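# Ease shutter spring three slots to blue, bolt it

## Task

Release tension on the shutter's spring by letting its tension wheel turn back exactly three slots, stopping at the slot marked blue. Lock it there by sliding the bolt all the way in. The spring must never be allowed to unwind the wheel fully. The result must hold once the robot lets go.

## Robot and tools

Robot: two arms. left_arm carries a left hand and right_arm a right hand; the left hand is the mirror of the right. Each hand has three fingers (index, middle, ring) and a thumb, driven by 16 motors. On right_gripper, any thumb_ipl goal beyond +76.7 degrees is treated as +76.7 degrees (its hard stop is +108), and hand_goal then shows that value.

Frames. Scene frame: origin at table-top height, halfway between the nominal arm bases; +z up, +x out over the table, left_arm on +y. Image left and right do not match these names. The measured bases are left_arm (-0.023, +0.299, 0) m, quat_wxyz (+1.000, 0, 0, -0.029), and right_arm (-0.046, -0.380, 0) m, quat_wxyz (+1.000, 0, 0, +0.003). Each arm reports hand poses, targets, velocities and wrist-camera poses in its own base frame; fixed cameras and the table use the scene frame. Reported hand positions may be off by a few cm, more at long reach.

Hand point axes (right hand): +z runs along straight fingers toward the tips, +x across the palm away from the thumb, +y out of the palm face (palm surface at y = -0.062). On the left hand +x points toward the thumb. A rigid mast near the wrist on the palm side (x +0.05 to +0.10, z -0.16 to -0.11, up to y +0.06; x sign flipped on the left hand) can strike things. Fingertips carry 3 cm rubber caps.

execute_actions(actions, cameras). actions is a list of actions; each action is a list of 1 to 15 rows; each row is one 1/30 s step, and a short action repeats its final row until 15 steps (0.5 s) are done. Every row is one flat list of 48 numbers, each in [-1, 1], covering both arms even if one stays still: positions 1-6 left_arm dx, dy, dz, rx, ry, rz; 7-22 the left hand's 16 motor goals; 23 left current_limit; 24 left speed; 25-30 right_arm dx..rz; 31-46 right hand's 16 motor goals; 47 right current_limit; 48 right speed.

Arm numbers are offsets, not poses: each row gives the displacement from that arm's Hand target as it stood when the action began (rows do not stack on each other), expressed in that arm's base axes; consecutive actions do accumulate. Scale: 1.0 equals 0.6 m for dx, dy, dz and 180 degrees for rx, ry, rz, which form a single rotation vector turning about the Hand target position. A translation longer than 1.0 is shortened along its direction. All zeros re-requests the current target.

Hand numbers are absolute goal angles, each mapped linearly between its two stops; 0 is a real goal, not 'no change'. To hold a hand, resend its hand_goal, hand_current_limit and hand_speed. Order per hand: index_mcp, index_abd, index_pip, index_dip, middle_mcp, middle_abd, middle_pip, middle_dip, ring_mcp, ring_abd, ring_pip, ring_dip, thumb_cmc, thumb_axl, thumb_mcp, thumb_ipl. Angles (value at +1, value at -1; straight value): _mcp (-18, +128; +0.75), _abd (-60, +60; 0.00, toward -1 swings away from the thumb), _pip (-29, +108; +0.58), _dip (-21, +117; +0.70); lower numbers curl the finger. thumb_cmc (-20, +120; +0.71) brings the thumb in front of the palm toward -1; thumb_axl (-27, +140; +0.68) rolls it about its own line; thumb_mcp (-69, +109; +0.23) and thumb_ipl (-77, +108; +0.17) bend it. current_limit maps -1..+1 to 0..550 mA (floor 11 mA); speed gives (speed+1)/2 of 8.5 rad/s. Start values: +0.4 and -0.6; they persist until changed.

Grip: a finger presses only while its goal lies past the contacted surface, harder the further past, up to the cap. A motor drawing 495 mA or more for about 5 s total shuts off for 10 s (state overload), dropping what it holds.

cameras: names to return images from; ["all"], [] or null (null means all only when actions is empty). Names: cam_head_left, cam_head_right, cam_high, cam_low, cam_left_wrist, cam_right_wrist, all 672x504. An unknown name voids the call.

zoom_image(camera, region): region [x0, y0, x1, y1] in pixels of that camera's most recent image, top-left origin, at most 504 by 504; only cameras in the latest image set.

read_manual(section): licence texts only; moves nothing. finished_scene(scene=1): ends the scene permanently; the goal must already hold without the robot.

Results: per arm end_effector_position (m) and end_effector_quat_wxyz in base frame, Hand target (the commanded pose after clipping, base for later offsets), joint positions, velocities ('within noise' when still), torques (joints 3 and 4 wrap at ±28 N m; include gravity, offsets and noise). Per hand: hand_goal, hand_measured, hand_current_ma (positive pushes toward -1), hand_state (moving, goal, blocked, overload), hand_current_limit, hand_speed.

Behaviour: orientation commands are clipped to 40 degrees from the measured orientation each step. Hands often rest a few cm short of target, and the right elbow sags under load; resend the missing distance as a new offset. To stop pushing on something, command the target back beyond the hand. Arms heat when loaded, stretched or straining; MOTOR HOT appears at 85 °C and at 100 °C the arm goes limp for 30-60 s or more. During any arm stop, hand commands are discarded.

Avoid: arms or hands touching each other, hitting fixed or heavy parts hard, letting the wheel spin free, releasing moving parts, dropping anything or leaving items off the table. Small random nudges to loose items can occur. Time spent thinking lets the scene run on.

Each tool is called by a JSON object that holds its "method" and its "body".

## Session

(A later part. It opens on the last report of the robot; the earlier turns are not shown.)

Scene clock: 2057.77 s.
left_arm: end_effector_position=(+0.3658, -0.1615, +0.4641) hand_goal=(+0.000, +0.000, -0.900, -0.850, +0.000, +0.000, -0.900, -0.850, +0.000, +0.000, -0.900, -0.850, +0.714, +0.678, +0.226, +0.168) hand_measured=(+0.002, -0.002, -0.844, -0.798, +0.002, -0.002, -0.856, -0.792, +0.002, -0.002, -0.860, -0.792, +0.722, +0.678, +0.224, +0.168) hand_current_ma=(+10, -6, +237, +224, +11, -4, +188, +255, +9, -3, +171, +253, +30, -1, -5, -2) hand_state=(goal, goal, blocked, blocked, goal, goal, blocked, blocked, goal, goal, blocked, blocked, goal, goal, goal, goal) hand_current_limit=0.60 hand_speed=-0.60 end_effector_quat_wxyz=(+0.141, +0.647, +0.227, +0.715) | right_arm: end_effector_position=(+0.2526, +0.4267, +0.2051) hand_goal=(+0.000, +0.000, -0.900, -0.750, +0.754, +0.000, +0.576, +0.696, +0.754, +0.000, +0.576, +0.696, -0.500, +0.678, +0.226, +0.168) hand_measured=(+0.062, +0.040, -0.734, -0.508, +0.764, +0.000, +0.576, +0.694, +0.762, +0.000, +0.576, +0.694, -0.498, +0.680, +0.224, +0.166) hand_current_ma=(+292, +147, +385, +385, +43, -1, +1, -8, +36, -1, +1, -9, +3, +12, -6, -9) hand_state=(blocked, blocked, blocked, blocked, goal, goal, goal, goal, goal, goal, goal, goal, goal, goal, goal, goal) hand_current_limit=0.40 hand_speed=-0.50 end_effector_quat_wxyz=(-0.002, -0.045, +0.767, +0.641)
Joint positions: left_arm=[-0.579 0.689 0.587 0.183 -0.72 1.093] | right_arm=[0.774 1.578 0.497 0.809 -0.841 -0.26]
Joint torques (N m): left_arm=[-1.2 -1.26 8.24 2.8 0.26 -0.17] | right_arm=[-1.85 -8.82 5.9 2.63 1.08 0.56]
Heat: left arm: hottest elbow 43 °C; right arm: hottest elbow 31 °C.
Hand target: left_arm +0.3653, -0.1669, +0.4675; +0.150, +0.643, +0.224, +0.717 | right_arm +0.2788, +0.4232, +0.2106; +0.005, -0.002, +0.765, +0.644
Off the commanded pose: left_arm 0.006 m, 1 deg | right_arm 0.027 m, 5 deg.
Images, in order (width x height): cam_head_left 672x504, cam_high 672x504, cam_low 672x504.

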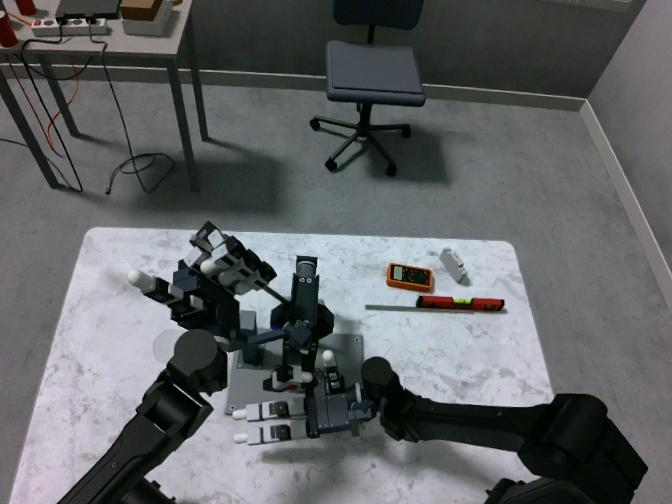

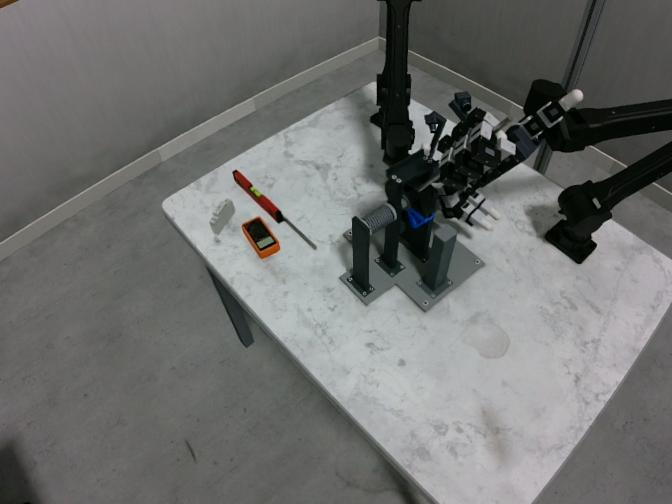

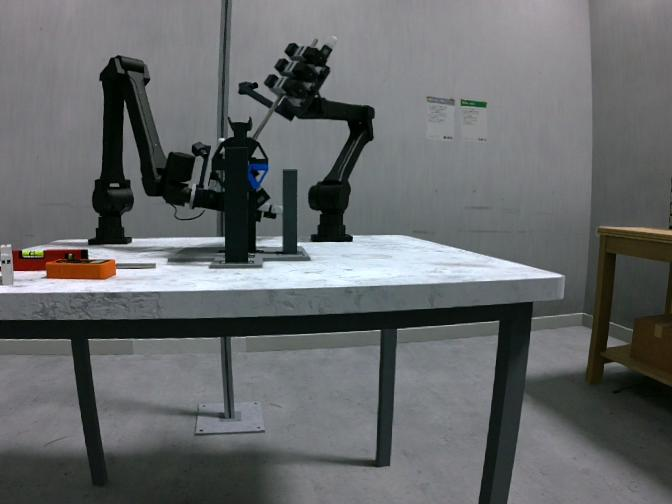

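{"method": "execute_actions", "body": {"actions": [[[-0.006,0.003,0.024,0,0,0,0.0,0,-0.9,-0.85,0.0,0,-0.9,-0.85,0.0,0,-0.9,-0.85,0.714,0.678,0.226,0.168,0.6,-0.6,0,0,0,0,0,0,0.0,0,-0.9,-0.75,0.754,0,0.576,0.696,0.754,0,0.576,0.696,-0.5,0.678,0.226,0.168,0.4,-0.5]],[[-0.012,-0.003,0.0,0.0,0,0,0.0,0,-0.9,-0.85,0.0,0,-0.9,-0.85,0.0,0,-0.9,-0.85,0.714,0.678,0.226,0.168,0.6,-0.6,0,0,0,0,0,0,0.0,0,-0.9,-0.75,0.754,0,0.576,0.696,0.754,0,0.576,0.696,-0.5,0.678,0.226,0.168,0.4,-0.5]]], "cameras": ["cam_head_left", "cam_high", "cam_low"]}}

{"method": "zoom_image", "body": {"camera": "cam_low", "region": [220, 80, 300, 160]}}

{"method": "zoom_image", "body": {"camera": "cam_high", "region": [400, 150, 470, 220]}}

{"method": "zoom_image", "body": {"camera": "cam_head_left", "region": [220, 250, 340, 370]}}

Scene clock: 2070.30 s.
left_arm: end_effector_position=(+0.3600, -0.1643, +0.4615) hand_goal=(+0.000, +0.000, -0.900, -0.850, +0.000, +0.000, -0.900, -0.850, +0.000, +0.000, -0.900, -0.850, +0.714, +0.678, +0.226, +0.168) hand_measured=(+0.000, -0.002, -0.844, -0.798, +0.004, -0.002, -0.856, -0.792, +0.006, -0.002, -0.860, -0.792, +0.722, +0.678, +0.224, +0.168) hand_current_ma=(+3, -6, +237, +224, +12, -4, +188, +255, +21, -3, +171, +253, +29, -1, -5, -2) hand_state=(goal, goal, blocked, blocked, goal, goal, blocked, blocked, goal, goal, blocked, blocked, goal, goal, goal, goal) hand_current_limit=0.60 hand_speed=-0.60 end_effector_quat_wxyz=(+0.136, +0.654, +0.224, +0.710) | right_arm: end_effector_position=(+0.2526, +0.4267, +0.2051) hand_goal=(+0.000, +0.000, -0.900, -0.750, +0.754, +0.000, +0.576, +0.696, +0.754, +0.000, +0.576, +0.696, -0.500, +0.678, +0.226, +0.168) hand_measured=(+0.062, +0.040, -0.734, -0.508, +0.764, +0.000, +0.576, +0.694, +0.762, +0.000, +0.576, +0.694, -0.498, +0.680, +0.224, +0.166) hand_current_ma=(+292, +147, +385, +385, +43, -1, +1, -8, +36, -1, +1, -9, +3, +12, -6, -9) hand_state=(blocked, blocked, blocked, blocked, goal, goal, goal, goal, goal, goal, goal, goal, goal, goal, goal, goal) hand_current_limit=0.40 hand_speed=-0.50 end_effector_quat_wxyz=(-0.002, -0.045, +0.767, +0.641)
Joint positions: left_arm=[-0.604 0.67 0.587 0.144 -0.744 1.094] | right_arm=[0.774 1.578 0.497 0.809 -0.841 -0.26]
Joint torques (N m): left_arm=[-2.02 -3.02 10.04 2.11 0.13 -0.2] | right_arm=[-1.79 -8.82 5.91 2.63 1.08 0.56]
Heat: left arm: hottest elbow 42 °C; right arm: hottest elbow 31 °C.
Hand target: left_arm +0.3546, -0.1669, +0.4818; +0.150, +0.643, +0.224, +0.717 | right_arm +0.2788, +0.4232, +0.2106; +0.005, -0.002, +0.765, +0.644
Off the commanded pose: left_arm 0.021 m, 2 deg | right_arm 0.027 m, 5 deg.
Images, in order (width x height): cam_head_left 672x504, cam_high 672x504, cam_low 672x504.

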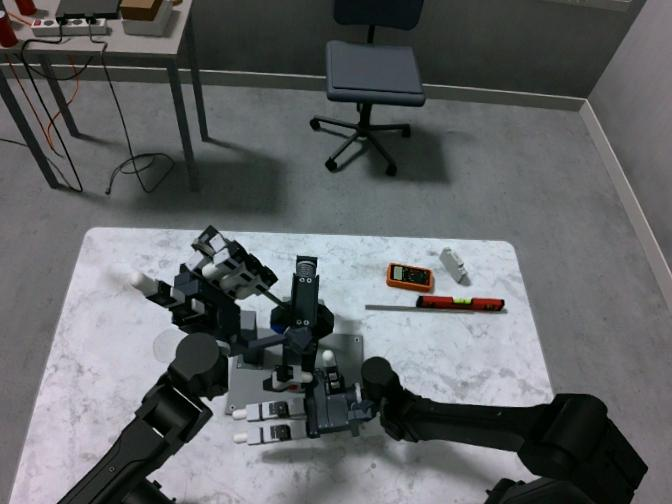

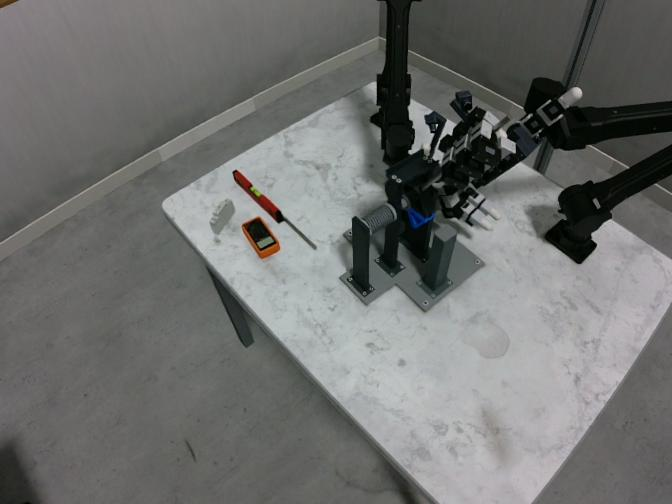

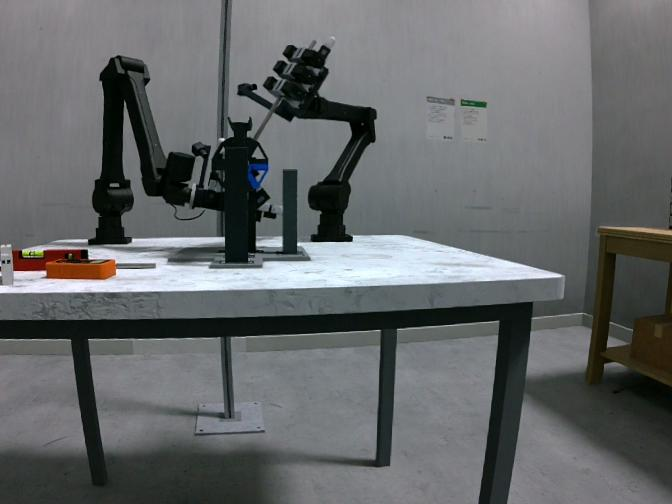

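Scaled by 6.300.

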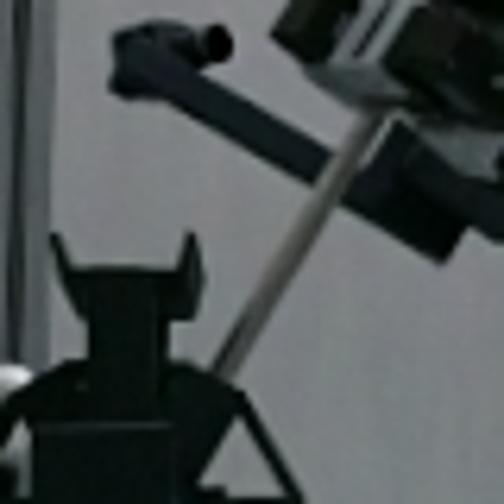

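Scaled by 7.200.

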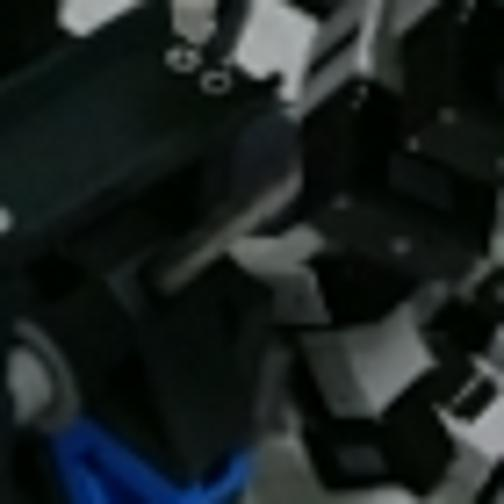

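Scaled by 4.200.

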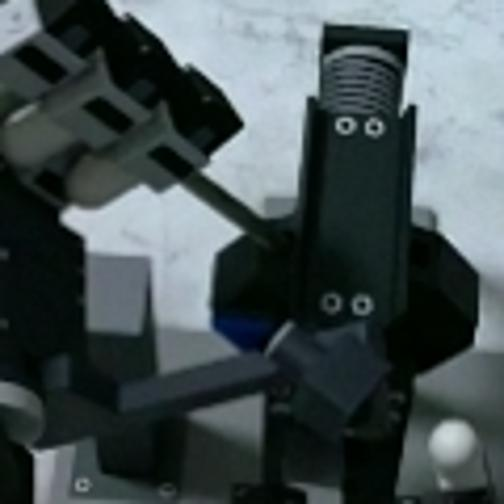

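{"method": "execute_actions", "body": {"actions": [[[0,-0.004,-0.02,0,0,0,0.0,0,-0.9,-0.85,0.0,0,-0.9,-0.85,0.0,0,-0.9,-0.85,0.714,0.678,0.226,0.168,0.6,-0.6,0,0,0,0,0,0,0.0,0,-0.9,-0.75,0.754,0,0.576,0.696,0.754,0,0.576,0.696,-0.5,0.678,0.226,0.168,0.4,-0.5]],[[0,-0.01,-0.02,0,0,0,0.0,0,-0.9,-0.85,0.0,0,-0.9,-0.85,0.0,0,-0.9,-0.85,0.714,0.678,0.226,0.168,0.6,-0.6,0,0,0,0,0,0,0.0,0,-0.9,-0.75,0.754,0,0.576,0.696,0.754,0,0.576,0.696,-0.5,0.678,0.226,0.168,0.4,-0.5]]], "cameras": ["cam_head_left", "cam_high", "cam_low"]}}

{"method": "zoom_image", "body": {"camera": "cam_low", "region": [220, 80, 300, 160]}}

{"method": "zoom_image", "body": {"camera": "cam_high", "region": [400, 150, 470, 220]}}

Scene clock: 2076.03 s.
left_arm: end_effector_position=(+0.3582, -0.1687, +0.4493) hand_goal=(+0.000, +0.000, -0.900, -0.850, +0.000, +0.000, -0.900, -0.850, +0.000, +0.000, -0.900, -0.850, +0.714, +0.678, +0.226, +0.168) hand_measured=(+0.000, -0.002, -0.844, -0.798, +0.008, +0.000, -0.856, -0.792, +0.016, +0.002, -0.860, -0.792, +0.722, +0.678, +0.224, +0.168) hand_current_ma=(+1, -5, +237, +224, +32, +1, +188, +255, +67, +3, +171, +253, +29, -1, -5, -2) hand_state=(goal, goal, blocked, blocked, goal, goal, blocked, blocked, goal, goal, blocked, blocked, goal, goal, goal, goal) hand_current_limit=0.60 hand_speed=-0.60 end_effector_quat_wxyz=(+0.137, +0.649, +0.228, +0.712) | right_arm: end_effector_position=(+0.2526, +0.4267, +0.2051) hand_goal=(+0.000, +0.000, -0.900, -0.750, +0.754, +0.000, +0.576, +0.696, +0.754, +0.000, +0.576, +0.696, -0.500, +0.678, +0.226, +0.168) hand_measured=(+0.062, +0.040, -0.734, -0.508, +0.764, +0.000, +0.576, +0.694, +0.762, +0.000, +0.576, +0.694, -0.498, +0.680, +0.224, +0.166) hand_current_ma=(+292, +147, +385, +385, +43, -1, +1, -8, +36, -1, +1, -9, +3, +12, -6, -9) hand_state=(blocked, blocked, blocked, blocked, goal, goal, goal, goal, goal, goal, goal, goal, goal, goal, goal, goal) hand_current_limit=0.40 hand_speed=-0.50 end_effector_quat_wxyz=(-0.002, -0.045, +0.767, +0.641)
Joint positions: left_arm=[-0.63 0.685 0.553 0.206 -0.777 1.095] | right_arm=[0.774 1.578 0.497 0.809 -0.841 -0.26]
Joint torques (N m): left_arm=[-2.37 -1.96 8.47 2.81 0.25 -0.13] | right_arm=[-1.79 -8.88 5.9 2.63 1.08 0.56]
Heat: left arm: hottest elbow 42 °C; right arm: hottest elbow 31 °C.
Hand target: left_arm +0.3545, -0.1753, +0.4579; +0.150, +0.643, +0.224, +0.717 | right_arm +0.2788, +0.4232, +0.2106; +0.005, -0.002, +0.765, +0.644
Off the commanded pose: left_arm 0.011 m, 2 deg | right_arm 0.027 m, 5 deg.
Images, in order (width x height): cam_head_left 672x504, cam_high 672x504, cam_low 672x504.

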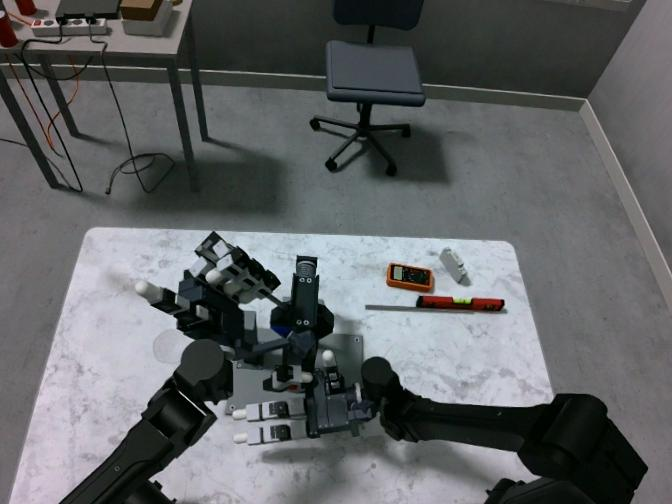

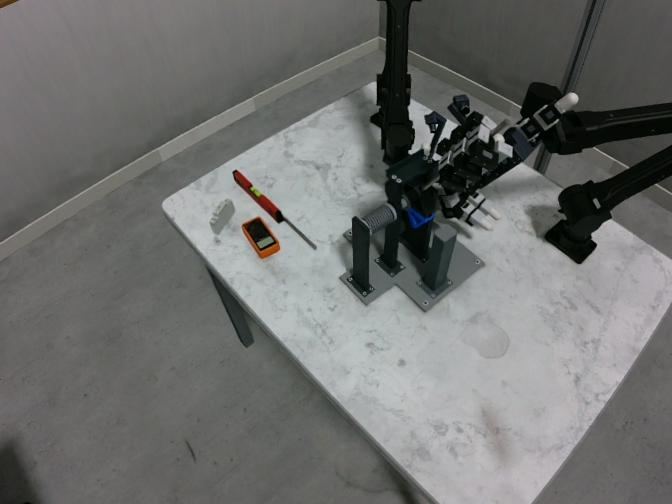

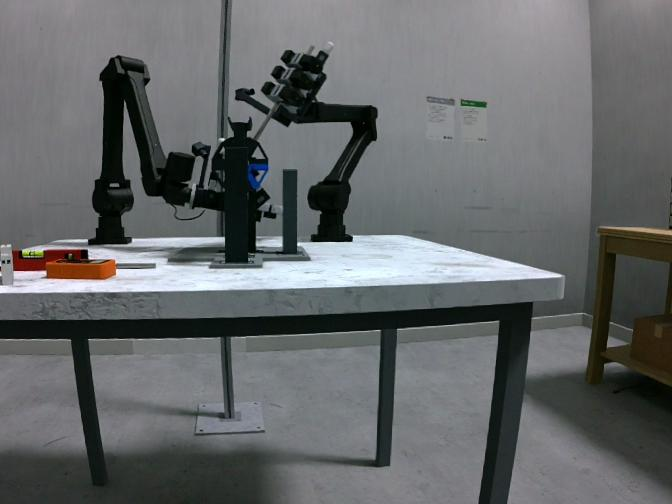

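Scaled by 6.300.

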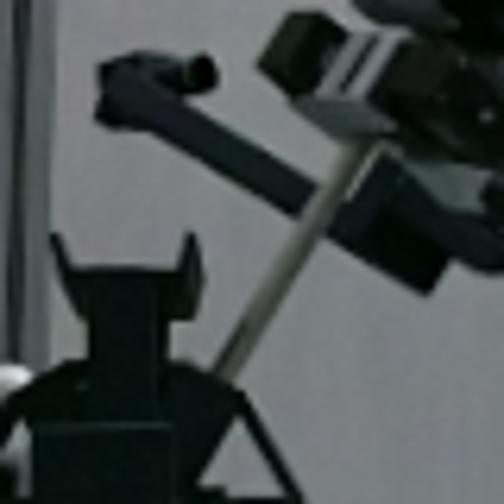

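Scaled by 7.200.

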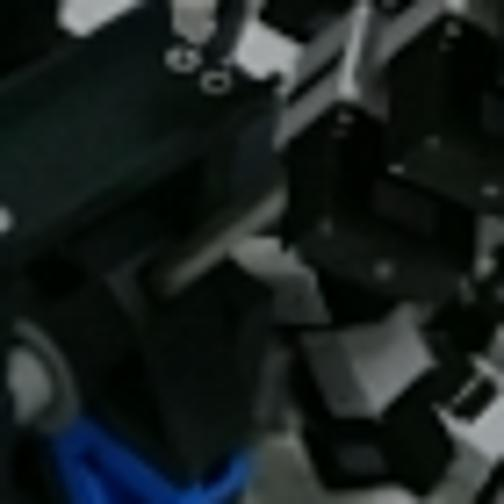

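{"method": "execute_actions", "body": {"actions": [[[0,-0.012,-0.018,0,0,0,0.0,0,-0.9,-0.85,0.0,0,-0.9,-0.85,0.0,0,-0.9,-0.85,0.714,0.678,0.226,0.168,0.6,-0.6,0,0,0,0,0,0,0.0,0,-0.9,-0.75,0.754,0,0.576,0.696,0.754,0,0.576,0.696,-0.5,0.678,0.226,0.168,0.4,-0.5]],[[0,-0.01,-0.018,0,0,0,0.0,0,-0.9,-0.85,0.0,0,-0.9,-0.85,0.0,0,-0.9,-0.85,0.714,0.678,0.226,0.168,0.6,-0.6,0,0,0,0,0,0,0.0,0,-0.9,-0.75,0.754,0,0.576,0.696,0.754,0,0.576,0.696,-0.5,0.678,0.226,0.168,0.4,-0.5]],[[0,-0.008,-0.014,0,0,0,0.0,0,-0.9,-0.85,0.0,0,-0.9,-0.85,0.0,0,-0.9,-0.85,0.714,0.678,0.226,0.168,0.6,-0.6,0,0,0,0,0,0,0.0,0,-0.9,-0.75,0.754,0,0.576,0.696,0.754,0,0.576,0.696,-0.5,0.678,0.226,0.168,0.4,-0.5]]], "cameras": ["cam_low"]}}

{"method": "zoom_image", "body": {"camera": "cam_low", "region": [200, 20, 340, 160]}}

Scene clock: 2086.63 s.
left_arm: end_effector_position=(+0.3565, -0.1686, +0.4445) hand_goal=(+0.000, +0.000, -0.900, -0.850, +0.000, +0.000, -0.900, -0.850, +0.000, +0.000, -0.900, -0.850, +0.714, +0.678, +0.226, +0.168) hand_measured=(+0.042, -0.020, -0.836, -0.798, +0.010, -0.018, -0.856, -0.790, -0.022, -0.004, -0.860, -0.784, +0.722, +0.678, +0.224, +0.168) hand_current_ma=(+186, -65, +275, +224, +43, -58, +188, +264, -98, -13, +171, +292, +28, -1, -5, -2) hand_state=(blocked, goal, blocked, blocked, goal, goal, blocked, blocked, blocked, goal, blocked, blocked, goal, goal, goal, goal) hand_current_limit=0.60 hand_speed=-0.60 end_effector_quat_wxyz=(+0.127, +0.630, +0.242, +0.727) | right_arm: end_effector_position=(+0.2526, +0.4267, +0.2051) hand_goal=(+0.000, +0.000, -0.900, -0.750, +0.754, +0.000, +0.576, +0.696, +0.754, +0.000, +0.576, +0.696, -0.500, +0.678, +0.226, +0.168) hand_measured=(+0.062, +0.040, -0.734, -0.508, +0.764, +0.000, +0.576, +0.694, +0.762, +0.000, +0.576, +0.694, -0.498, +0.680, +0.224, +0.166) hand_current_ma=(+292, +147, +385, +385, +43, -1, +1, -8, +36, -1, +1, -9, +3, +12, -6, -9) hand_state=(blocked, blocked, blocked, blocked, goal, goal, goal, goal, goal, goal, goal, goal, goal, goal, goal, goal) hand_current_limit=0.40 hand_speed=-0.50 end_effector_quat_wxyz=(-0.002, -0.045, +0.767, +0.641)
Joint positions: left_arm=[-0.66 0.717 0.52 0.333 -0.849 1.134] | right_arm=[0.774 1.578 0.497 0.809 -0.841 -0.26]
Joint torques (N m): left_arm=[-3.78 0.56 6.49 2.58 0.76 -0.42] | right_arm=[-1.85 -8.82 5.91 2.62 1.08 0.57]
Heat: left arm: hottest elbow 42 °C; right arm: hottest elbow 31 °C.
Hand target: left_arm +0.3545, -0.1934, +0.4277; +0.150, +0.644, +0.224, +0.716 | right_arm +0.2788, +0.4232, +0.2106; +0.005, -0.002, +0.765, +0.644
Off the commanded pose: left_arm 0.030 m, 4 deg | right_arm 0.027 m, 5 deg.
Images, in order (width x height): cam_low 672x504.

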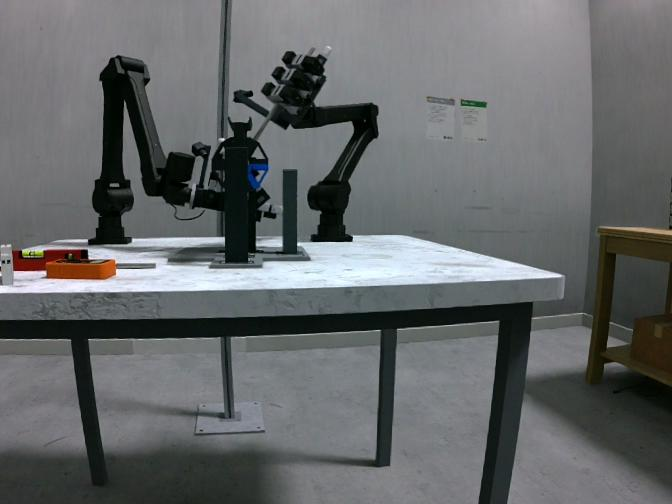

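Scaled by 3.600.

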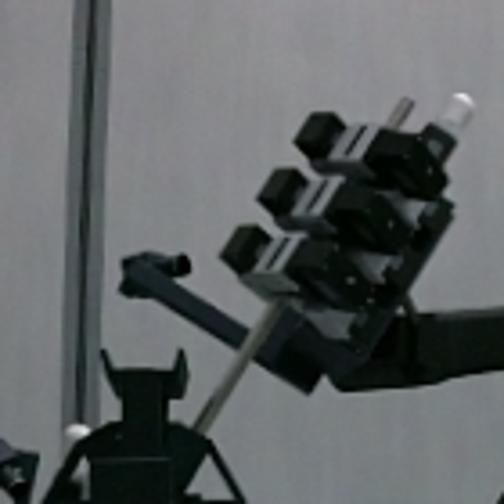

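{"method": "execute_actions", "body": {"actions": [[[0.003,0.0,0.035,0.008,0.007,-0.004,0.0,0,-0.9,-0.85,0.0,0,-0.9,-0.85,0.0,0,-0.9,-0.85,0.714,0.678,0.226,0.168,0.6,-0.6,-0.02,0.003,0,0,0,0,0.0,0,-0.9,-0.75,0.754,0,0.576,0.696,0.754,0,0.576,0.696,-0.5,0.678,0.226,0.168,0.7,-0.5]],[[0.003,-0.01,0.035,0.009,0.007,-0.004,0.0,0,-0.9,-0.85,0.0,0,-0.9,-0.85,0.0,0,-0.9,-0.85,0.714,0.678,0.226,0.168,0.6,-0.6,-0.02,0.0,0,0,0,0,0.0,0,-0.9,-0.75,0.754,0,0.576,0.696,0.754,0,0.576,0.696,-0.5,0.678,0.226,0.168,0.7,-0.5]],[[0,-0.0257,0.033,0.009,0,0,0.0,0,-0.9,-0.85,0.0,0,-0.9,-0.85,0.0,0,-0.9,-0.85,0.714,0.678,0.226,0.168,0.6,-0.6,-0.03,0,0,0,0,0,0.0,0,-0.9,-0.75,0.754,0,0.576,0.696,0.754,0,0.576,0.696,-0.5,0.678,0.226,0.168,0.7,-0.5]],[[0,-0.03,0.014,0.004,0,0,0.0,0,-0.9,-0.85,0.0,0,-0.9,-0.85,0.0,0,-0.9,-0.85,0.714,0.678,0.226,0.168,0.6,-0.6,-0.03,0,0,0,0,0,0.0,0,-0.9,-0.75,0.754,0,0.576,0.696,0.754,0,0.576,0.696,-0.5,0.678,0.226,0.168,0.7,-0.5]]], "cameras": ["cam_low"]}}

{"method": "zoom_image", "body": {"camera": "cam_low", "region": [200, 20, 340, 160]}}

Scene clock: 2097.10 s.
left_arm: end_effector_position=(+0.3662, -0.1992, +0.4552) hand_goal=(+0.000, +0.000, -0.900, -0.850, +0.000, +0.000, -0.900, -0.850, +0.000, +0.000, -0.900, -0.850, +0.714, +0.678, +0.226, +0.168) hand_measured=(-0.004, +0.000, -0.844, -0.798, +0.018, +0.004, -0.856, -0.790, +0.040, +0.004, -0.864, -0.784, +0.720, +0.678, +0.226, +0.168) hand_current_ma=(-19, +2, +238, +225, +72, +10, +185, +264, +178, +13, +152, +292, +24, -1, -3, -2) hand_state=(goal, goal, blocked, blocked, goal, goal, blocked, blocked, blocked, goal, blocked, blocked, goal, goal, goal, goal) hand_current_limit=0.60 hand_speed=-0.60 end_effector_quat_wxyz=(+0.072, +0.676, +0.205, +0.704) | right_arm: end_effector_position=(+0.2468, +0.4290, +0.2056) hand_goal=(+0.000, +0.000, -0.900, -0.750, +0.754, +0.000, +0.576, +0.696, +0.754, +0.000, +0.576, +0.696, -0.500, +0.678, +0.226, +0.168) hand_measured=(+0.060, -0.004, -0.736, -0.532, +0.764, +0.000, +0.576, +0.694, +0.762, +0.000, +0.576, +0.694, -0.498, +0.680, +0.224, +0.166) hand_current_ma=(+289, -12, +468, +467, +43, -1, +1, -8, +36, -1, +1, -9, +5, +12, -6, -9) hand_state=(blocked, goal, blocked, blocked, goal, goal, goal, goal, goal, goal, goal, goal, goal, goal, goal, goal) hand_current_limit=0.70 hand_speed=-0.50 end_effector_quat_wxyz=(+0.016, +0.025, +0.771, +0.636)
Joint positions: left_arm=[-0.731 0.75 0.653 0.097 -0.924 1.175] | right_arm=[0.855 1.533 0.442 0.851 -0.644 -0.139]
Joint torques (N m): left_arm=[-4.84 -1.49 13.49 1.96 1.66 -0.23] | right_arm=[2.49 -10.05 2.47 3.9 -1.12 -0.13]
Heat: left arm: hottest elbow 41 °C; right arm: hottest elbow 31 °C.
Hand target: left_arm +0.3580, -0.2328, +0.4980; +0.123, +0.668, +0.185, +0.710 | right_arm +0.2188, +0.4251, +0.2106; +0.005, -0.002, +0.765, +0.644
Off the commanded pose: left_arm 0.055 m, 6 deg | right_arm 0.029 m, 3 deg.
Images, in order (width x height): cam_low 672x504.

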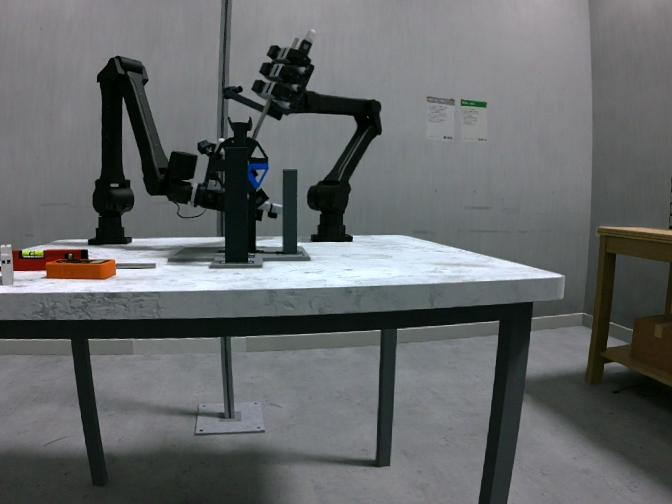

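Scaled by 3.600.

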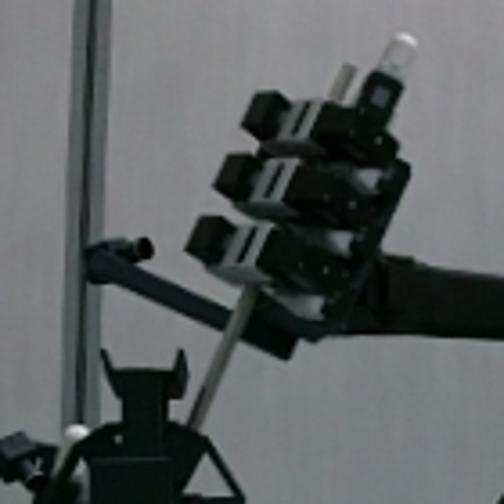

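{"method": "execute_actions", "body": {"actions": [[[0,0,0.0,0.0,0,0,0.0,0,-0.9,-0.85,0.0,0,-0.9,-0.85,0.0,0,-0.9,-0.85,0.714,0.678,0.226,0.168,0.6,-0.6,-0.02,0,0,0,0,0,0.0,0,-0.9,-0.75,0.754,0,0.576,0.696,0.754,0,0.576,0.696,-0.5,0.678,0.226,0.168,0.74,-0.5]]]}}

{"method": "execute_actions", "body": {"actions": [[[0,-0.008,0.005,0.0,0,0,0.0,0,-0.9,-0.85,0.0,0,-0.9,-0.85,0.0,0,-0.9,-0.85,0.714,0.678,0.226,0.168,0.6,-0.6,-0.01,0,0,0,0,0,0.0,0,-0.9,-0.75,0.754,0,0.576,0.696,0.754,0,0.576,0.696,-0.5,0.678,0.226,0.168,0.74,-0.5]]]}}

Scene clock: 2102.37 s.
left_arm: end_effector_position=(+0.3662, -0.1992, +0.4552) hand_goal=(+0.000, +0.000, -0.900, -0.850, +0.000, +0.000, -0.900, -0.850, +0.000, +0.000, -0.900, -0.850, +0.714, +0.678, +0.226, +0.168) hand_measured=(-0.004, +0.000, -0.844, -0.798, +0.018, +0.004, -0.856, -0.790, +0.040, +0.004, -0.864, -0.784, +0.720, +0.678, +0.226, +0.168) hand_current_ma=(-19, +2, +238, +225, +72, +10, +185, +264, +178, +13, +152, +292, +24, -1, -3, -2) hand_state=(goal, goal, blocked, blocked, goal, goal, blocked, blocked, blocked, goal, blocked, blocked, goal, goal, goal, goal) hand_current_limit=0.60 hand_speed=-0.60 end_effector_quat_wxyz=(+0.072, +0.676, +0.205, +0.704) | right_arm: end_effector_position=(+0.2376, +0.4294, +0.2054) hand_goal=(+0.000, +0.000, -0.900, -0.750, +0.754, +0.000, +0.576, +0.696, +0.754, +0.000, +0.576, +0.696, -0.500, +0.678, +0.226, +0.168) hand_measured=(+0.064, -0.006, -0.736, -0.532, +0.764, +0.000, +0.576, +0.694, +0.762, +0.000, +0.576, +0.694, -0.498, +0.680, +0.224, +0.166) hand_current_ma=(+307, -21, +478, +478, +43, -1, +1, -8, +36, -1, +1, -9, +5, +12, -6, -9) hand_state=(blocked, goal, blocked, blocked, goal, goal, goal, goal, goal, goal, goal, goal, goal, goal, goal, goal) hand_current_limit=0.74 hand_speed=-0.50 end_effector_quat_wxyz=(+0.017, +0.028, +0.771, +0.636)
Joint positions: left_arm=[-0.731 0.75 0.653 0.097 -0.924 1.175] | right_arm=[0.882 1.52 0.425 0.861 -0.612 -0.126]
Joint torques (N m): left_arm=[-4.78 -1.2 13.41 1.95 1.72 -0.18] | right_arm=[2.78 -9.93 2.24 3.99 -1.2 -0.16]
Heat: left arm: hottest elbow 43 °C; right arm: hottest elbow 31 °C.
Hand target: left_arm +0.3580, -0.2328, +0.4980; +0.123, +0.668, +0.185, +0.710 | right_arm +0.2067, +0.4251, +0.2105; +0.005, -0.002, +0.765, +0.644
Off the commanded pose: left_arm 0.055 m, 6 deg | right_arm 0.032 m, 4 deg.

Scene clock: 2103.07 s.
left_arm: end_effector_position=(+0.3668, -0.2020, +0.4562) hand_goal=(+0.000, +0.000, -0.900, -0.850, +0.000, +0.000, -0.900, -0.850, +0.000, +0.000, -0.900, -0.850, +0.714, +0.678, +0.226, +0.168) hand_measured=(-0.004, +0.000, -0.846, -0.798, +0.018, +0.004, -0.858, -0.790, +0.040, +0.004, -0.864, -0.784, +0.720, +0.678, +0.226, +0.168) hand_current_ma=(-17, +3, +231, +229, +72, +10, +180, +264, +175, +13, +146, +292, +24, -1, -3, -2) hand_state=(goal, goal, blocked, blocked, goal, goal, blocked, blocked, blocked, goal, blocked, blocked, goal, goal, goal, goal) hand_current_limit=0.60 hand_speed=-0.60 end_effector_quat_wxyz=(+0.066, +0.678, +0.203, +0.704) | right_arm: end_effector_position=(+0.2341, +0.4296, +0.2054) hand_goal=(+0.000, +0.000, -0.900, -0.750, +0.754, +0.000, +0.576, +0.696, +0.754, +0.000, +0.576, +0.696, -0.500, +0.678, +0.226, +0.168) hand_measured=(+0.066, -0.010, -0.736, -0.532, +0.764, +0.000, +0.576, +0.694, +0.762, +0.000, +0.576, +0.694, -0.498, +0.680, +0.224, +0.166) hand_current_ma=(+317, -33, +478, +479, +43, -1, +1, -8, +36, -1, +1, -9, +5, +12, -6, -9) hand_state=(blocked, goal, blocked, blocked, goal, goal, goal, goal, goal, goal, goal, goal, goal, goal, goal, goal) hand_current_limit=0.74 hand_speed=-0.50 end_effector_quat_wxyz=(+0.018, +0.031, +0.771, +0.636)
Joint positions: left_arm=[-0.74 0.757 0.662 0.094 -0.938 1.185] | right_arm=[0.894 1.515 0.418 0.866 -0.596 -0.12]
Joint torques (N m): left_arm=[-4.78 -1.9 13.64 1.95 1.76 -0.28] | right_arm=[2.96 -9.99 2.09 4 -1.23 -0.19]
Heat: left arm: hottest elbow 43 °C; right arm: hottest elbow 31 °C.
Hand target: left_arm +0.3581, -0.2375, +0.5011; +0.123, +0.668, +0.185, +0.710 | right_arm +0.2008, +0.4250, +0.2105; +0.005, -0.002, +0.765, +0.644
Off the commanded pose: left_arm 0.058 m, 7 deg | right_arm 0.034 m, 4 deg.

Pull a bit more, then begin lowering.

{"method": "execute_actions", "body": {"actions": [[[0,0,0.0,0.0,0,0,0.0,0,-0.9,-0.85,0.0,0,-0.9,-0.85,0.0,0,-0.9,-0.85,0.714,0.678,0.226,0.168,0.6,-0.6,-0.013,0,0,0,0,0,0.0,0,-0.9,-0.75,0.754,0,0.576,0.696,0.754,0,0.576,0.696,-0.5,0.678,0.226,0.168,0.72,-0.5]],[[0,0,0.0,0.0,0,0,0.0,0,-0.9,-0.85,0.0,0,-0.9,-0.85,0.0,0,-0.9,-0.85,0.714,0.678,0.226,0.168,0.6,-0.6,-0.01,0,0,0,0,0,0.0,0,-0.9,-0.75,0.754,0,0.576,0.696,0.754,0,0.576,0.696,-0.5,0.678,0.226,0.168,0.72,-0.5]]], "cameras": ["cam_right_wrist"]}}

{"method": "zoom_image", "body": {"camera": "cam_right_wrist", "region": [280, 100, 520, 340]}}

Scene clock: 2108.33 s.
left_arm: end_effector_position=(+0.3668, -0.2020, +0.4562) hand_goal=(+0.000, +0.000, -0.900, -0.850, +0.000, +0.000, -0.900, -0.850, +0.000, +0.000, -0.900, -0.850, +0.714, +0.678, +0.226, +0.168) hand_measured=(-0.004, +0.000, -0.846, -0.798, +0.018, +0.004, -0.858, -0.790, +0.040, +0.004, -0.864, -0.784, +0.720, +0.678, +0.226, +0.168) hand_current_ma=(-17, +3, +231, +229, +72, +10, +180, +264, +175, +13, +146, +292, +24, -1, -3, -2) hand_state=(goal, goal, blocked, blocked, goal, goal, blocked, blocked, blocked, goal, blocked, blocked, goal, goal, goal, goal) hand_current_limit=0.60 hand_speed=-0.60 end_effector_quat_wxyz=(+0.066, +0.678, +0.203, +0.704) | right_arm: end_effector_position=(+0.2284, +0.4299, +0.2057) hand_goal=(+0.000, +0.000, -0.900, -0.750, +0.754, +0.000, +0.576, +0.696, +0.754, +0.000, +0.576, +0.696, -0.500, +0.678, +0.226, +0.168) hand_measured=(+0.072, -0.020, -0.736, -0.532, +0.764, +0.000, +0.576, +0.694, +0.762, +0.000, +0.576, +0.694, -0.498, +0.680, +0.224, +0.166) hand_current_ma=(+352, -68, +473, +473, +43, -1, +1, -8, +36, -1, +1, -9, +5, +12, -6, -9) hand_state=(blocked, goal, blocked, blocked, goal, goal, goal, goal, goal, goal, goal, goal, goal, goal, goal, goal) hand_current_limit=0.72 hand_speed=-0.50 end_effector_quat_wxyz=(+0.021, +0.040, +0.770, +0.636)
Joint positions: left_arm=[-0.74 0.757 0.662 0.094 -0.938 1.185] | right_arm=[0.919 1.505 0.404 0.875 -0.555 -0.101]
Joint torques (N m): left_arm=[-4.89 -1.38 13.71 1.83 1.75 -0.32] | right_arm=[3.72 -10.17 1.58 4.19 -1.45 -0.27]
Heat: left arm: hottest elbow 44 °C; right arm: hottest elbow 30 °C.
Hand target: left_arm +0.3581, -0.2375, +0.5011; +0.123, +0.668, +0.185, +0.710 | right_arm +0.1870, +0.4251, +0.2106; +0.005, -0.002, +0.765, +0.644
Off the commanded pose: left_arm 0.058 m, 7 deg | right_arm 0.042 m, 5 deg.
Images, in order (width x height): cam_right_wrist 672x504.

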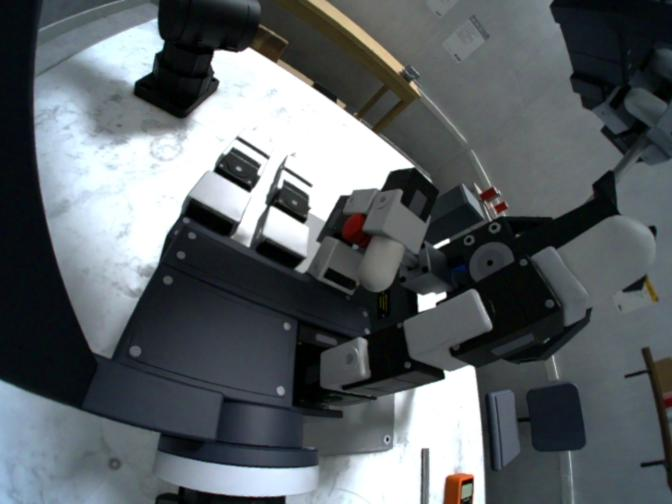

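Scaled by 2.100 from the camera's 672x504 image, which has a finer 960x720 frame.

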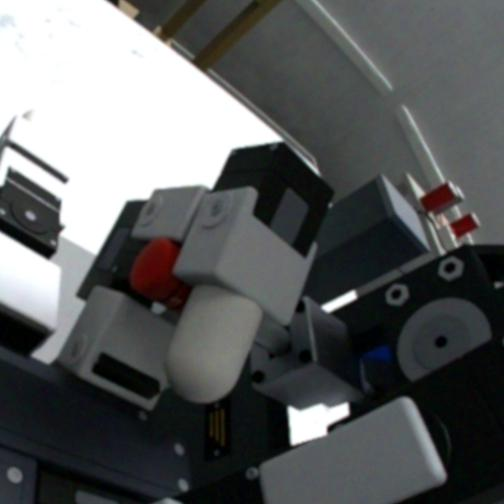

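{"method": "execute_actions", "body": {"actions": [[[-0.002,0.0379,-0.0188,-0.004,0,0,0.0,0,-0.9,-0.85,0.0,0,-0.9,-0.85,0.0,0,-0.9,-0.85,0.714,0.678,0.226,0.168,0.6,-0.6,0.01,0,0,0,0,0,0.0,0,-0.9,-0.75,0.754,0,0.576,0.696,0.754,0,0.576,0.696,-0.5,0.678,0.226,0.168,0.65,-0.5]],[[-0.002,0.035,-0.0072,-0.0278,-0.0015,0,0.0,0,-0.9,-0.85,0.0,0,-0.9,-0.85,0.0,0,-0.9,-0.85,0.714,0.678,0.226,0.168,0.6,-0.6,0,0,0,0,0,0,0.0,0,-0.9,-0.75,0.754,0,0.576,0.696,0.754,0,0.576,0.696,-0.5,0.678,0.226,0.168,0.65,-0.5]],[[-0.002,0.0342,-0.0102,-0.0278,-0.0015,0,0.0,0,-0.9,-0.85,0.0,0,-0.9,-0.85,0.0,0,-0.9,-0.85,0.714,0.678,0.226,0.168,0.6,-0.6,0,0,0,0,0,0,0.0,0,-0.9,-0.75,0.754,0,0.576,0.696,0.754,0,0.576,0.696,-0.5,0.678,0.226,0.168,0.65,-0.5]],[[-0.0019,0.0328,-0.0132,-0.0278,-0.0015,0,0.0,0,-0.9,-0.85,0.0,0,-0.9,-0.85,0.0,0,-0.9,-0.85,0.714,0.678,0.226,0.168,0.6,-0.6,0,0,0,0,0,0,0.0,0,-0.9,-0.75,0.754,0,0.576,0.696,0.754,0,0.576,0.696,-0.5,0.678,0.226,0.168,0.65,-0.5]],[[-0.0019,0.032,-0.016,-0.0278,-0.0015,0,0.0,0,-0.9,-0.85,0.0,0,-0.9,-0.85,0.0,0,-0.9,-0.85,0.714,0.678,0.226,0.168,0.6,-0.6,0,0,0,0,0,0,0.0,0,-0.9,-0.75,0.754,0,0.576,0.696,0.754,0,0.576,0.696,-0.5,0.678,0.226,0.168,0.65,-0.5]]], "cameras": ["cam_low"]}}

{"method": "zoom_image", "body": {"camera": "cam_low", "region": [200, 40, 360, 200]}}

Scene clock: 2122.80 s.
left_arm: end_effector_position=(+0.3665, -0.1237, +0.4227) hand_goal=(+0.000, +0.000, -0.900, -0.850, +0.000, +0.000, -0.900, -0.850, +0.000, +0.000, -0.900, -0.850, +0.714, +0.678, +0.226, +0.168) hand_measured=(+0.006, +0.000, -0.848, -0.796, +0.022, +0.002, -0.858, -0.790, +0.038, +0.002, -0.866, -0.784, +0.718, +0.678, +0.226, +0.168) hand_current_ma=(+20, +0, +221, +230, +92, +4, +176, +264, +169, +5, +142, +292, +17, -1, -3, -2) hand_state=(goal, goal, blocked, blocked, blocked, goal, blocked, blocked, blocked, goal, blocked, blocked, goal, goal, goal, goal) hand_current_limit=0.60 hand_speed=-0.60 end_effector_quat_wxyz=(+0.187, +0.652, +0.315, +0.664) | right_arm: end_effector_position=(+0.2281, +0.4300, +0.2057) hand_goal=(+0.000, +0.000, -0.900, -0.750, +0.754, +0.000, +0.576, +0.696, +0.754, +0.000, +0.576, +0.696, -0.500, +0.678, +0.226, +0.168) hand_measured=(+0.072, -0.020, -0.736, -0.532, +0.764, +0.000, +0.576, +0.694, +0.762, +0.000, +0.576, +0.694, -0.498, +0.680, +0.224, +0.166) hand_current_ma=(+352, -69, +454, +454, +43, -1, +1, -8, +36, -1, +1, -9, +5, +12, -6, -9) hand_state=(blocked, goal, blocked, blocked, goal, goal, goal, goal, goal, goal, goal, goal, goal, goal, goal, goal) hand_current_limit=0.65 hand_speed=-0.50 end_effector_quat_wxyz=(+0.020, +0.040, +0.770, +0.636)
Joint positions: left_arm=[-0.523 0.644 0.513 0.069 -0.697 0.807] | right_arm=[0.919 1.505 0.404 0.875 -0.557 -0.1]
Joint torques (N m): left_arm=[-2.78 -4.89 10.44 2.86 1.55 -0.37] | right_arm=[2.61 -9.64 2.17 3.99 -1.85 -0.31]
Heat: left arm: hottest elbow 45 °C; right arm: hottest elbow 30 °C.
Hand target: left_arm +0.3522, -0.1343, +0.4617; +0.243, +0.629, +0.309, +0.671 | right_arm +0.1930, +0.4251, +0.2106; +0.005, -0.002, +0.765, +0.644
Off the commanded pose: left_arm 0.043 m, 7 deg | right_arm 0.036 m, 5 deg.
Images, in order (width x height): cam_low 672x504.

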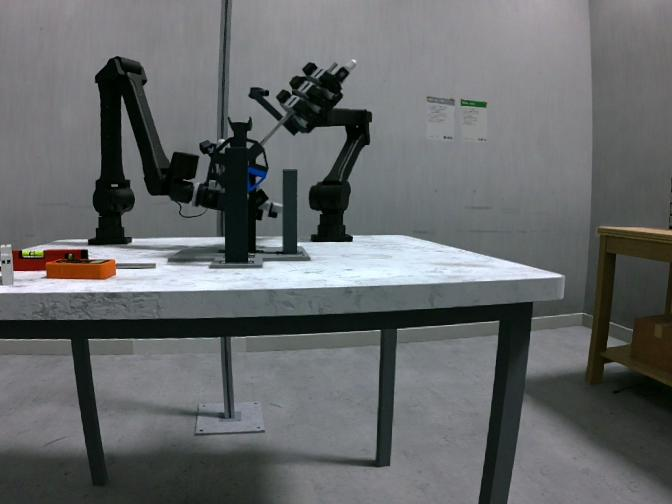

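Scaled by 3.150.

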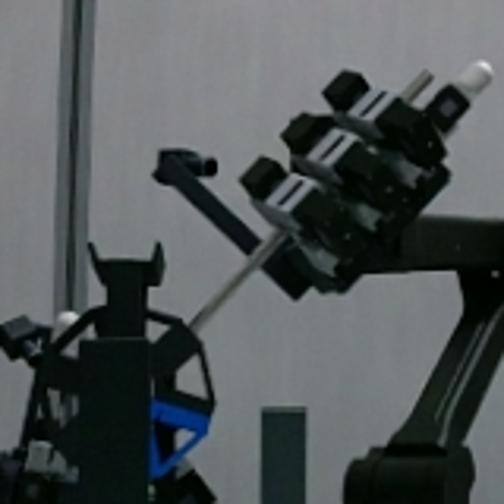

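{"method": "execute_actions", "body": {"actions": [[[-0.0018,0.0303,-0.0185,-0.0278,-0.0015,0,0.0,0,-0.9,-0.85,0.0,0,-0.9,-0.85,0.0,0,-0.9,-0.85,0.714,0.678,0.226,0.168,0.6,-0.6,0,0,0,0,0,0,0.0,0,-0.9,-0.75,0.754,0,0.576,0.696,0.754,0,0.576,0.696,-0.5,0.678,0.226,0.168,0.65,-0.5]],[[-0.0017,0.0287,-0.0213,-0.0278,-0.0015,0,0.0,0,-0.9,-0.85,0.0,0,-0.9,-0.85,0.0,0,-0.9,-0.85,0.714,0.678,0.226,0.168,0.6,-0.6,0,0,0,0,0,0,0.0,0,-0.9,-0.75,0.754,0,0.576,0.696,0.754,0,0.576,0.696,-0.5,0.678,0.226,0.168,0.65,-0.5]],[[-0.0015,0.0265,-0.0237,-0.0278,-0.0015,0,0.0,0,-0.9,-0.85,0.0,0,-0.9,-0.85,0.0,0,-0.9,-0.85,0.714,0.678,0.226,0.168,0.6,-0.6,0,0,0,0,0,0,0.0,0,-0.9,-0.75,0.754,0,0.576,0.696,0.754,0,0.576,0.696,-0.5,0.678,0.226,0.168,0.65,-0.5]],[[-0.0014,0.0243,-0.0258,-0.0278,-0.0015,0,0.0,0,-0.9,-0.85,0.0,0,-0.9,-0.85,0.0,0,-0.9,-0.85,0.714,0.678,0.226,0.168,0.6,-0.6,0.04,0,0,0,0,0,0.0,0,-0.9,-0.75,0.754,0,0.576,0.696,0.754,0,0.576,0.696,-0.5,0.678,0.226,0.168,0.65,-0.5]],[[-0.0013,0.0222,-0.028,-0.0278,-0.0015,0,0.0,0,-0.9,-0.85,0.0,0,-0.9,-0.85,0.0,0,-0.9,-0.85,0.714,0.678,0.226,0.168,0.6,-0.6,0.04,-0.002,0,0,0,0,0.0,0,-0.9,-0.75,0.754,0,0.576,0.696,0.754,0,0.576,0.696,-0.5,0.678,0.226,0.168,0.7,-0.5]],[[-0.0011,0.0195,-0.0297,-0.0278,-0.0015,0,0.0,0,-0.9,-0.85,0.0,0,-0.9,-0.85,0.0,0,-0.9,-0.85,0.714,0.678,0.226,0.168,0.6,-0.6,0.03,-0.001,0,0,0,0,0.0,0,-0.9,-0.75,0.754,0,0.576,0.696,0.754,0,0.576,0.696,-0.5,0.678,0.226,0.168,0.7,-0.5]]], "cameras": ["cam_low", "cam_right_wrist"]}}

{"method": "zoom_image", "body": {"camera": "cam_low", "region": [200, 60, 380, 240]}}

Scene clock: 2135.10 s.
left_arm: end_effector_position=(+0.3632, -0.0385, +0.3253) hand_goal=(+0.000, +0.000, -0.900, -0.850, +0.000, +0.000, -0.900, -0.850, +0.000, +0.000, -0.900, -0.850, +0.714, +0.678, +0.226, +0.168) hand_measured=(+0.042, +0.004, -0.854, -0.794, +0.062, +0.008, -0.858, -0.790, +0.080, +0.008, -0.858, -0.784, +0.720, +0.678, +0.226, +0.168) hand_current_ma=(+192, +14, +191, +241, +285, +24, +176, +264, +381, +23, +178, +288, +25, -1, -2, -2) hand_state=(blocked, goal, blocked, blocked, blocked, goal, blocked, blocked, blocked, goal, blocked, blocked, goal, goal, goal, goal) hand_current_limit=0.60 hand_speed=-0.60 end_effector_quat_wxyz=(+0.340, +0.579, +0.486, +0.559) | right_arm: end_effector_position=(+0.2296, +0.4263, +0.2051) hand_goal=(+0.000, +0.000, -0.900, -0.750, +0.754, +0.000, +0.576, +0.696, +0.754, +0.000, +0.576, +0.696, -0.500, +0.678, +0.226, +0.168) hand_measured=(+0.076, +0.042, -0.736, -0.510, +0.764, +0.000, +0.576, +0.694, +0.762, +0.000, +0.576, +0.694, -0.500, +0.680, +0.224, +0.166) hand_current_ma=(+370, +159, +468, +467, +43, +0, +1, -8, +36, +0, +1, -9, +3, +12, -6, -9) hand_state=(blocked, blocked, blocked, blocked, goal, goal, goal, goal, goal, goal, goal, goal, goal, goal, goal, goal) hand_current_limit=0.70 hand_speed=-0.50 end_effector_quat_wxyz=(-0.008, -0.025, +0.767, +0.641)
Joint positions: left_arm=[-0.322 0.646 0.278 0.206 -0.468 0.253] | right_arm=[0.836 1.542 0.44 0.853 -0.765 -0.194]
Joint torques (N m): left_arm=[-2.02 -6.12 9.05 4.66 0.59 -0.18] | right_arm=[-3.49 -7.47 6.99 1.84 -0.09 0.12]
Heat: left arm: hottest elbow 45 °C; right arm: hottest wrist yaw 31 °C.
Hand target: left_arm +0.3470, -0.0435, +0.3735; +0.402, +0.535, +0.469, +0.577 | right_arm +0.2590, +0.4232, +0.2106; +0.005, -0.002, +0.765, +0.644
Off the commanded pose: left_arm 0.051 m, 9 deg | right_arm 0.030 m, 3 deg.
Images, in order (width x height): cam_low 672x504, cam_right_wrist 672x504.

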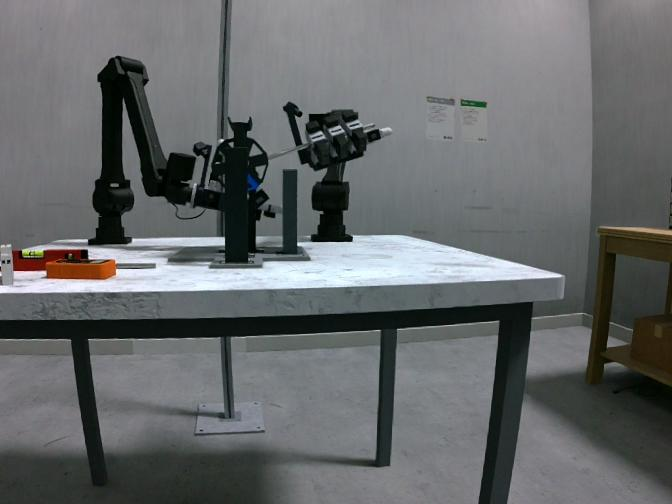

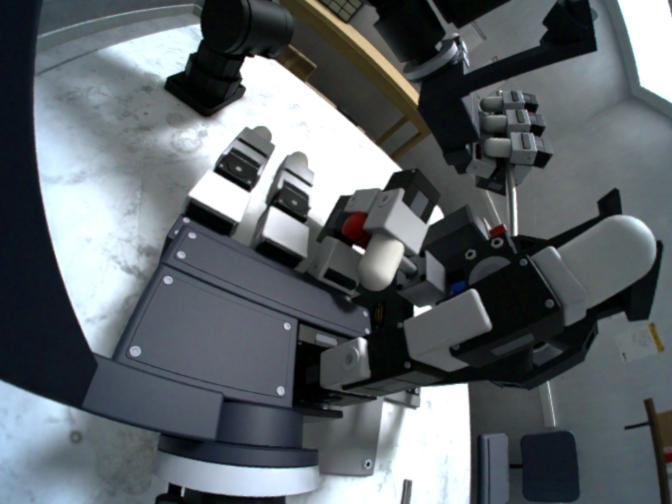

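Scaled by 2.800.

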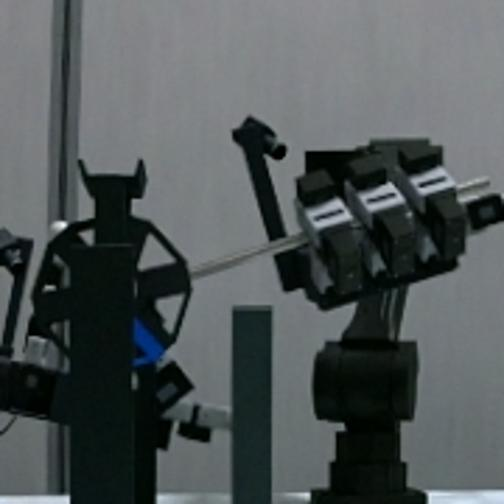

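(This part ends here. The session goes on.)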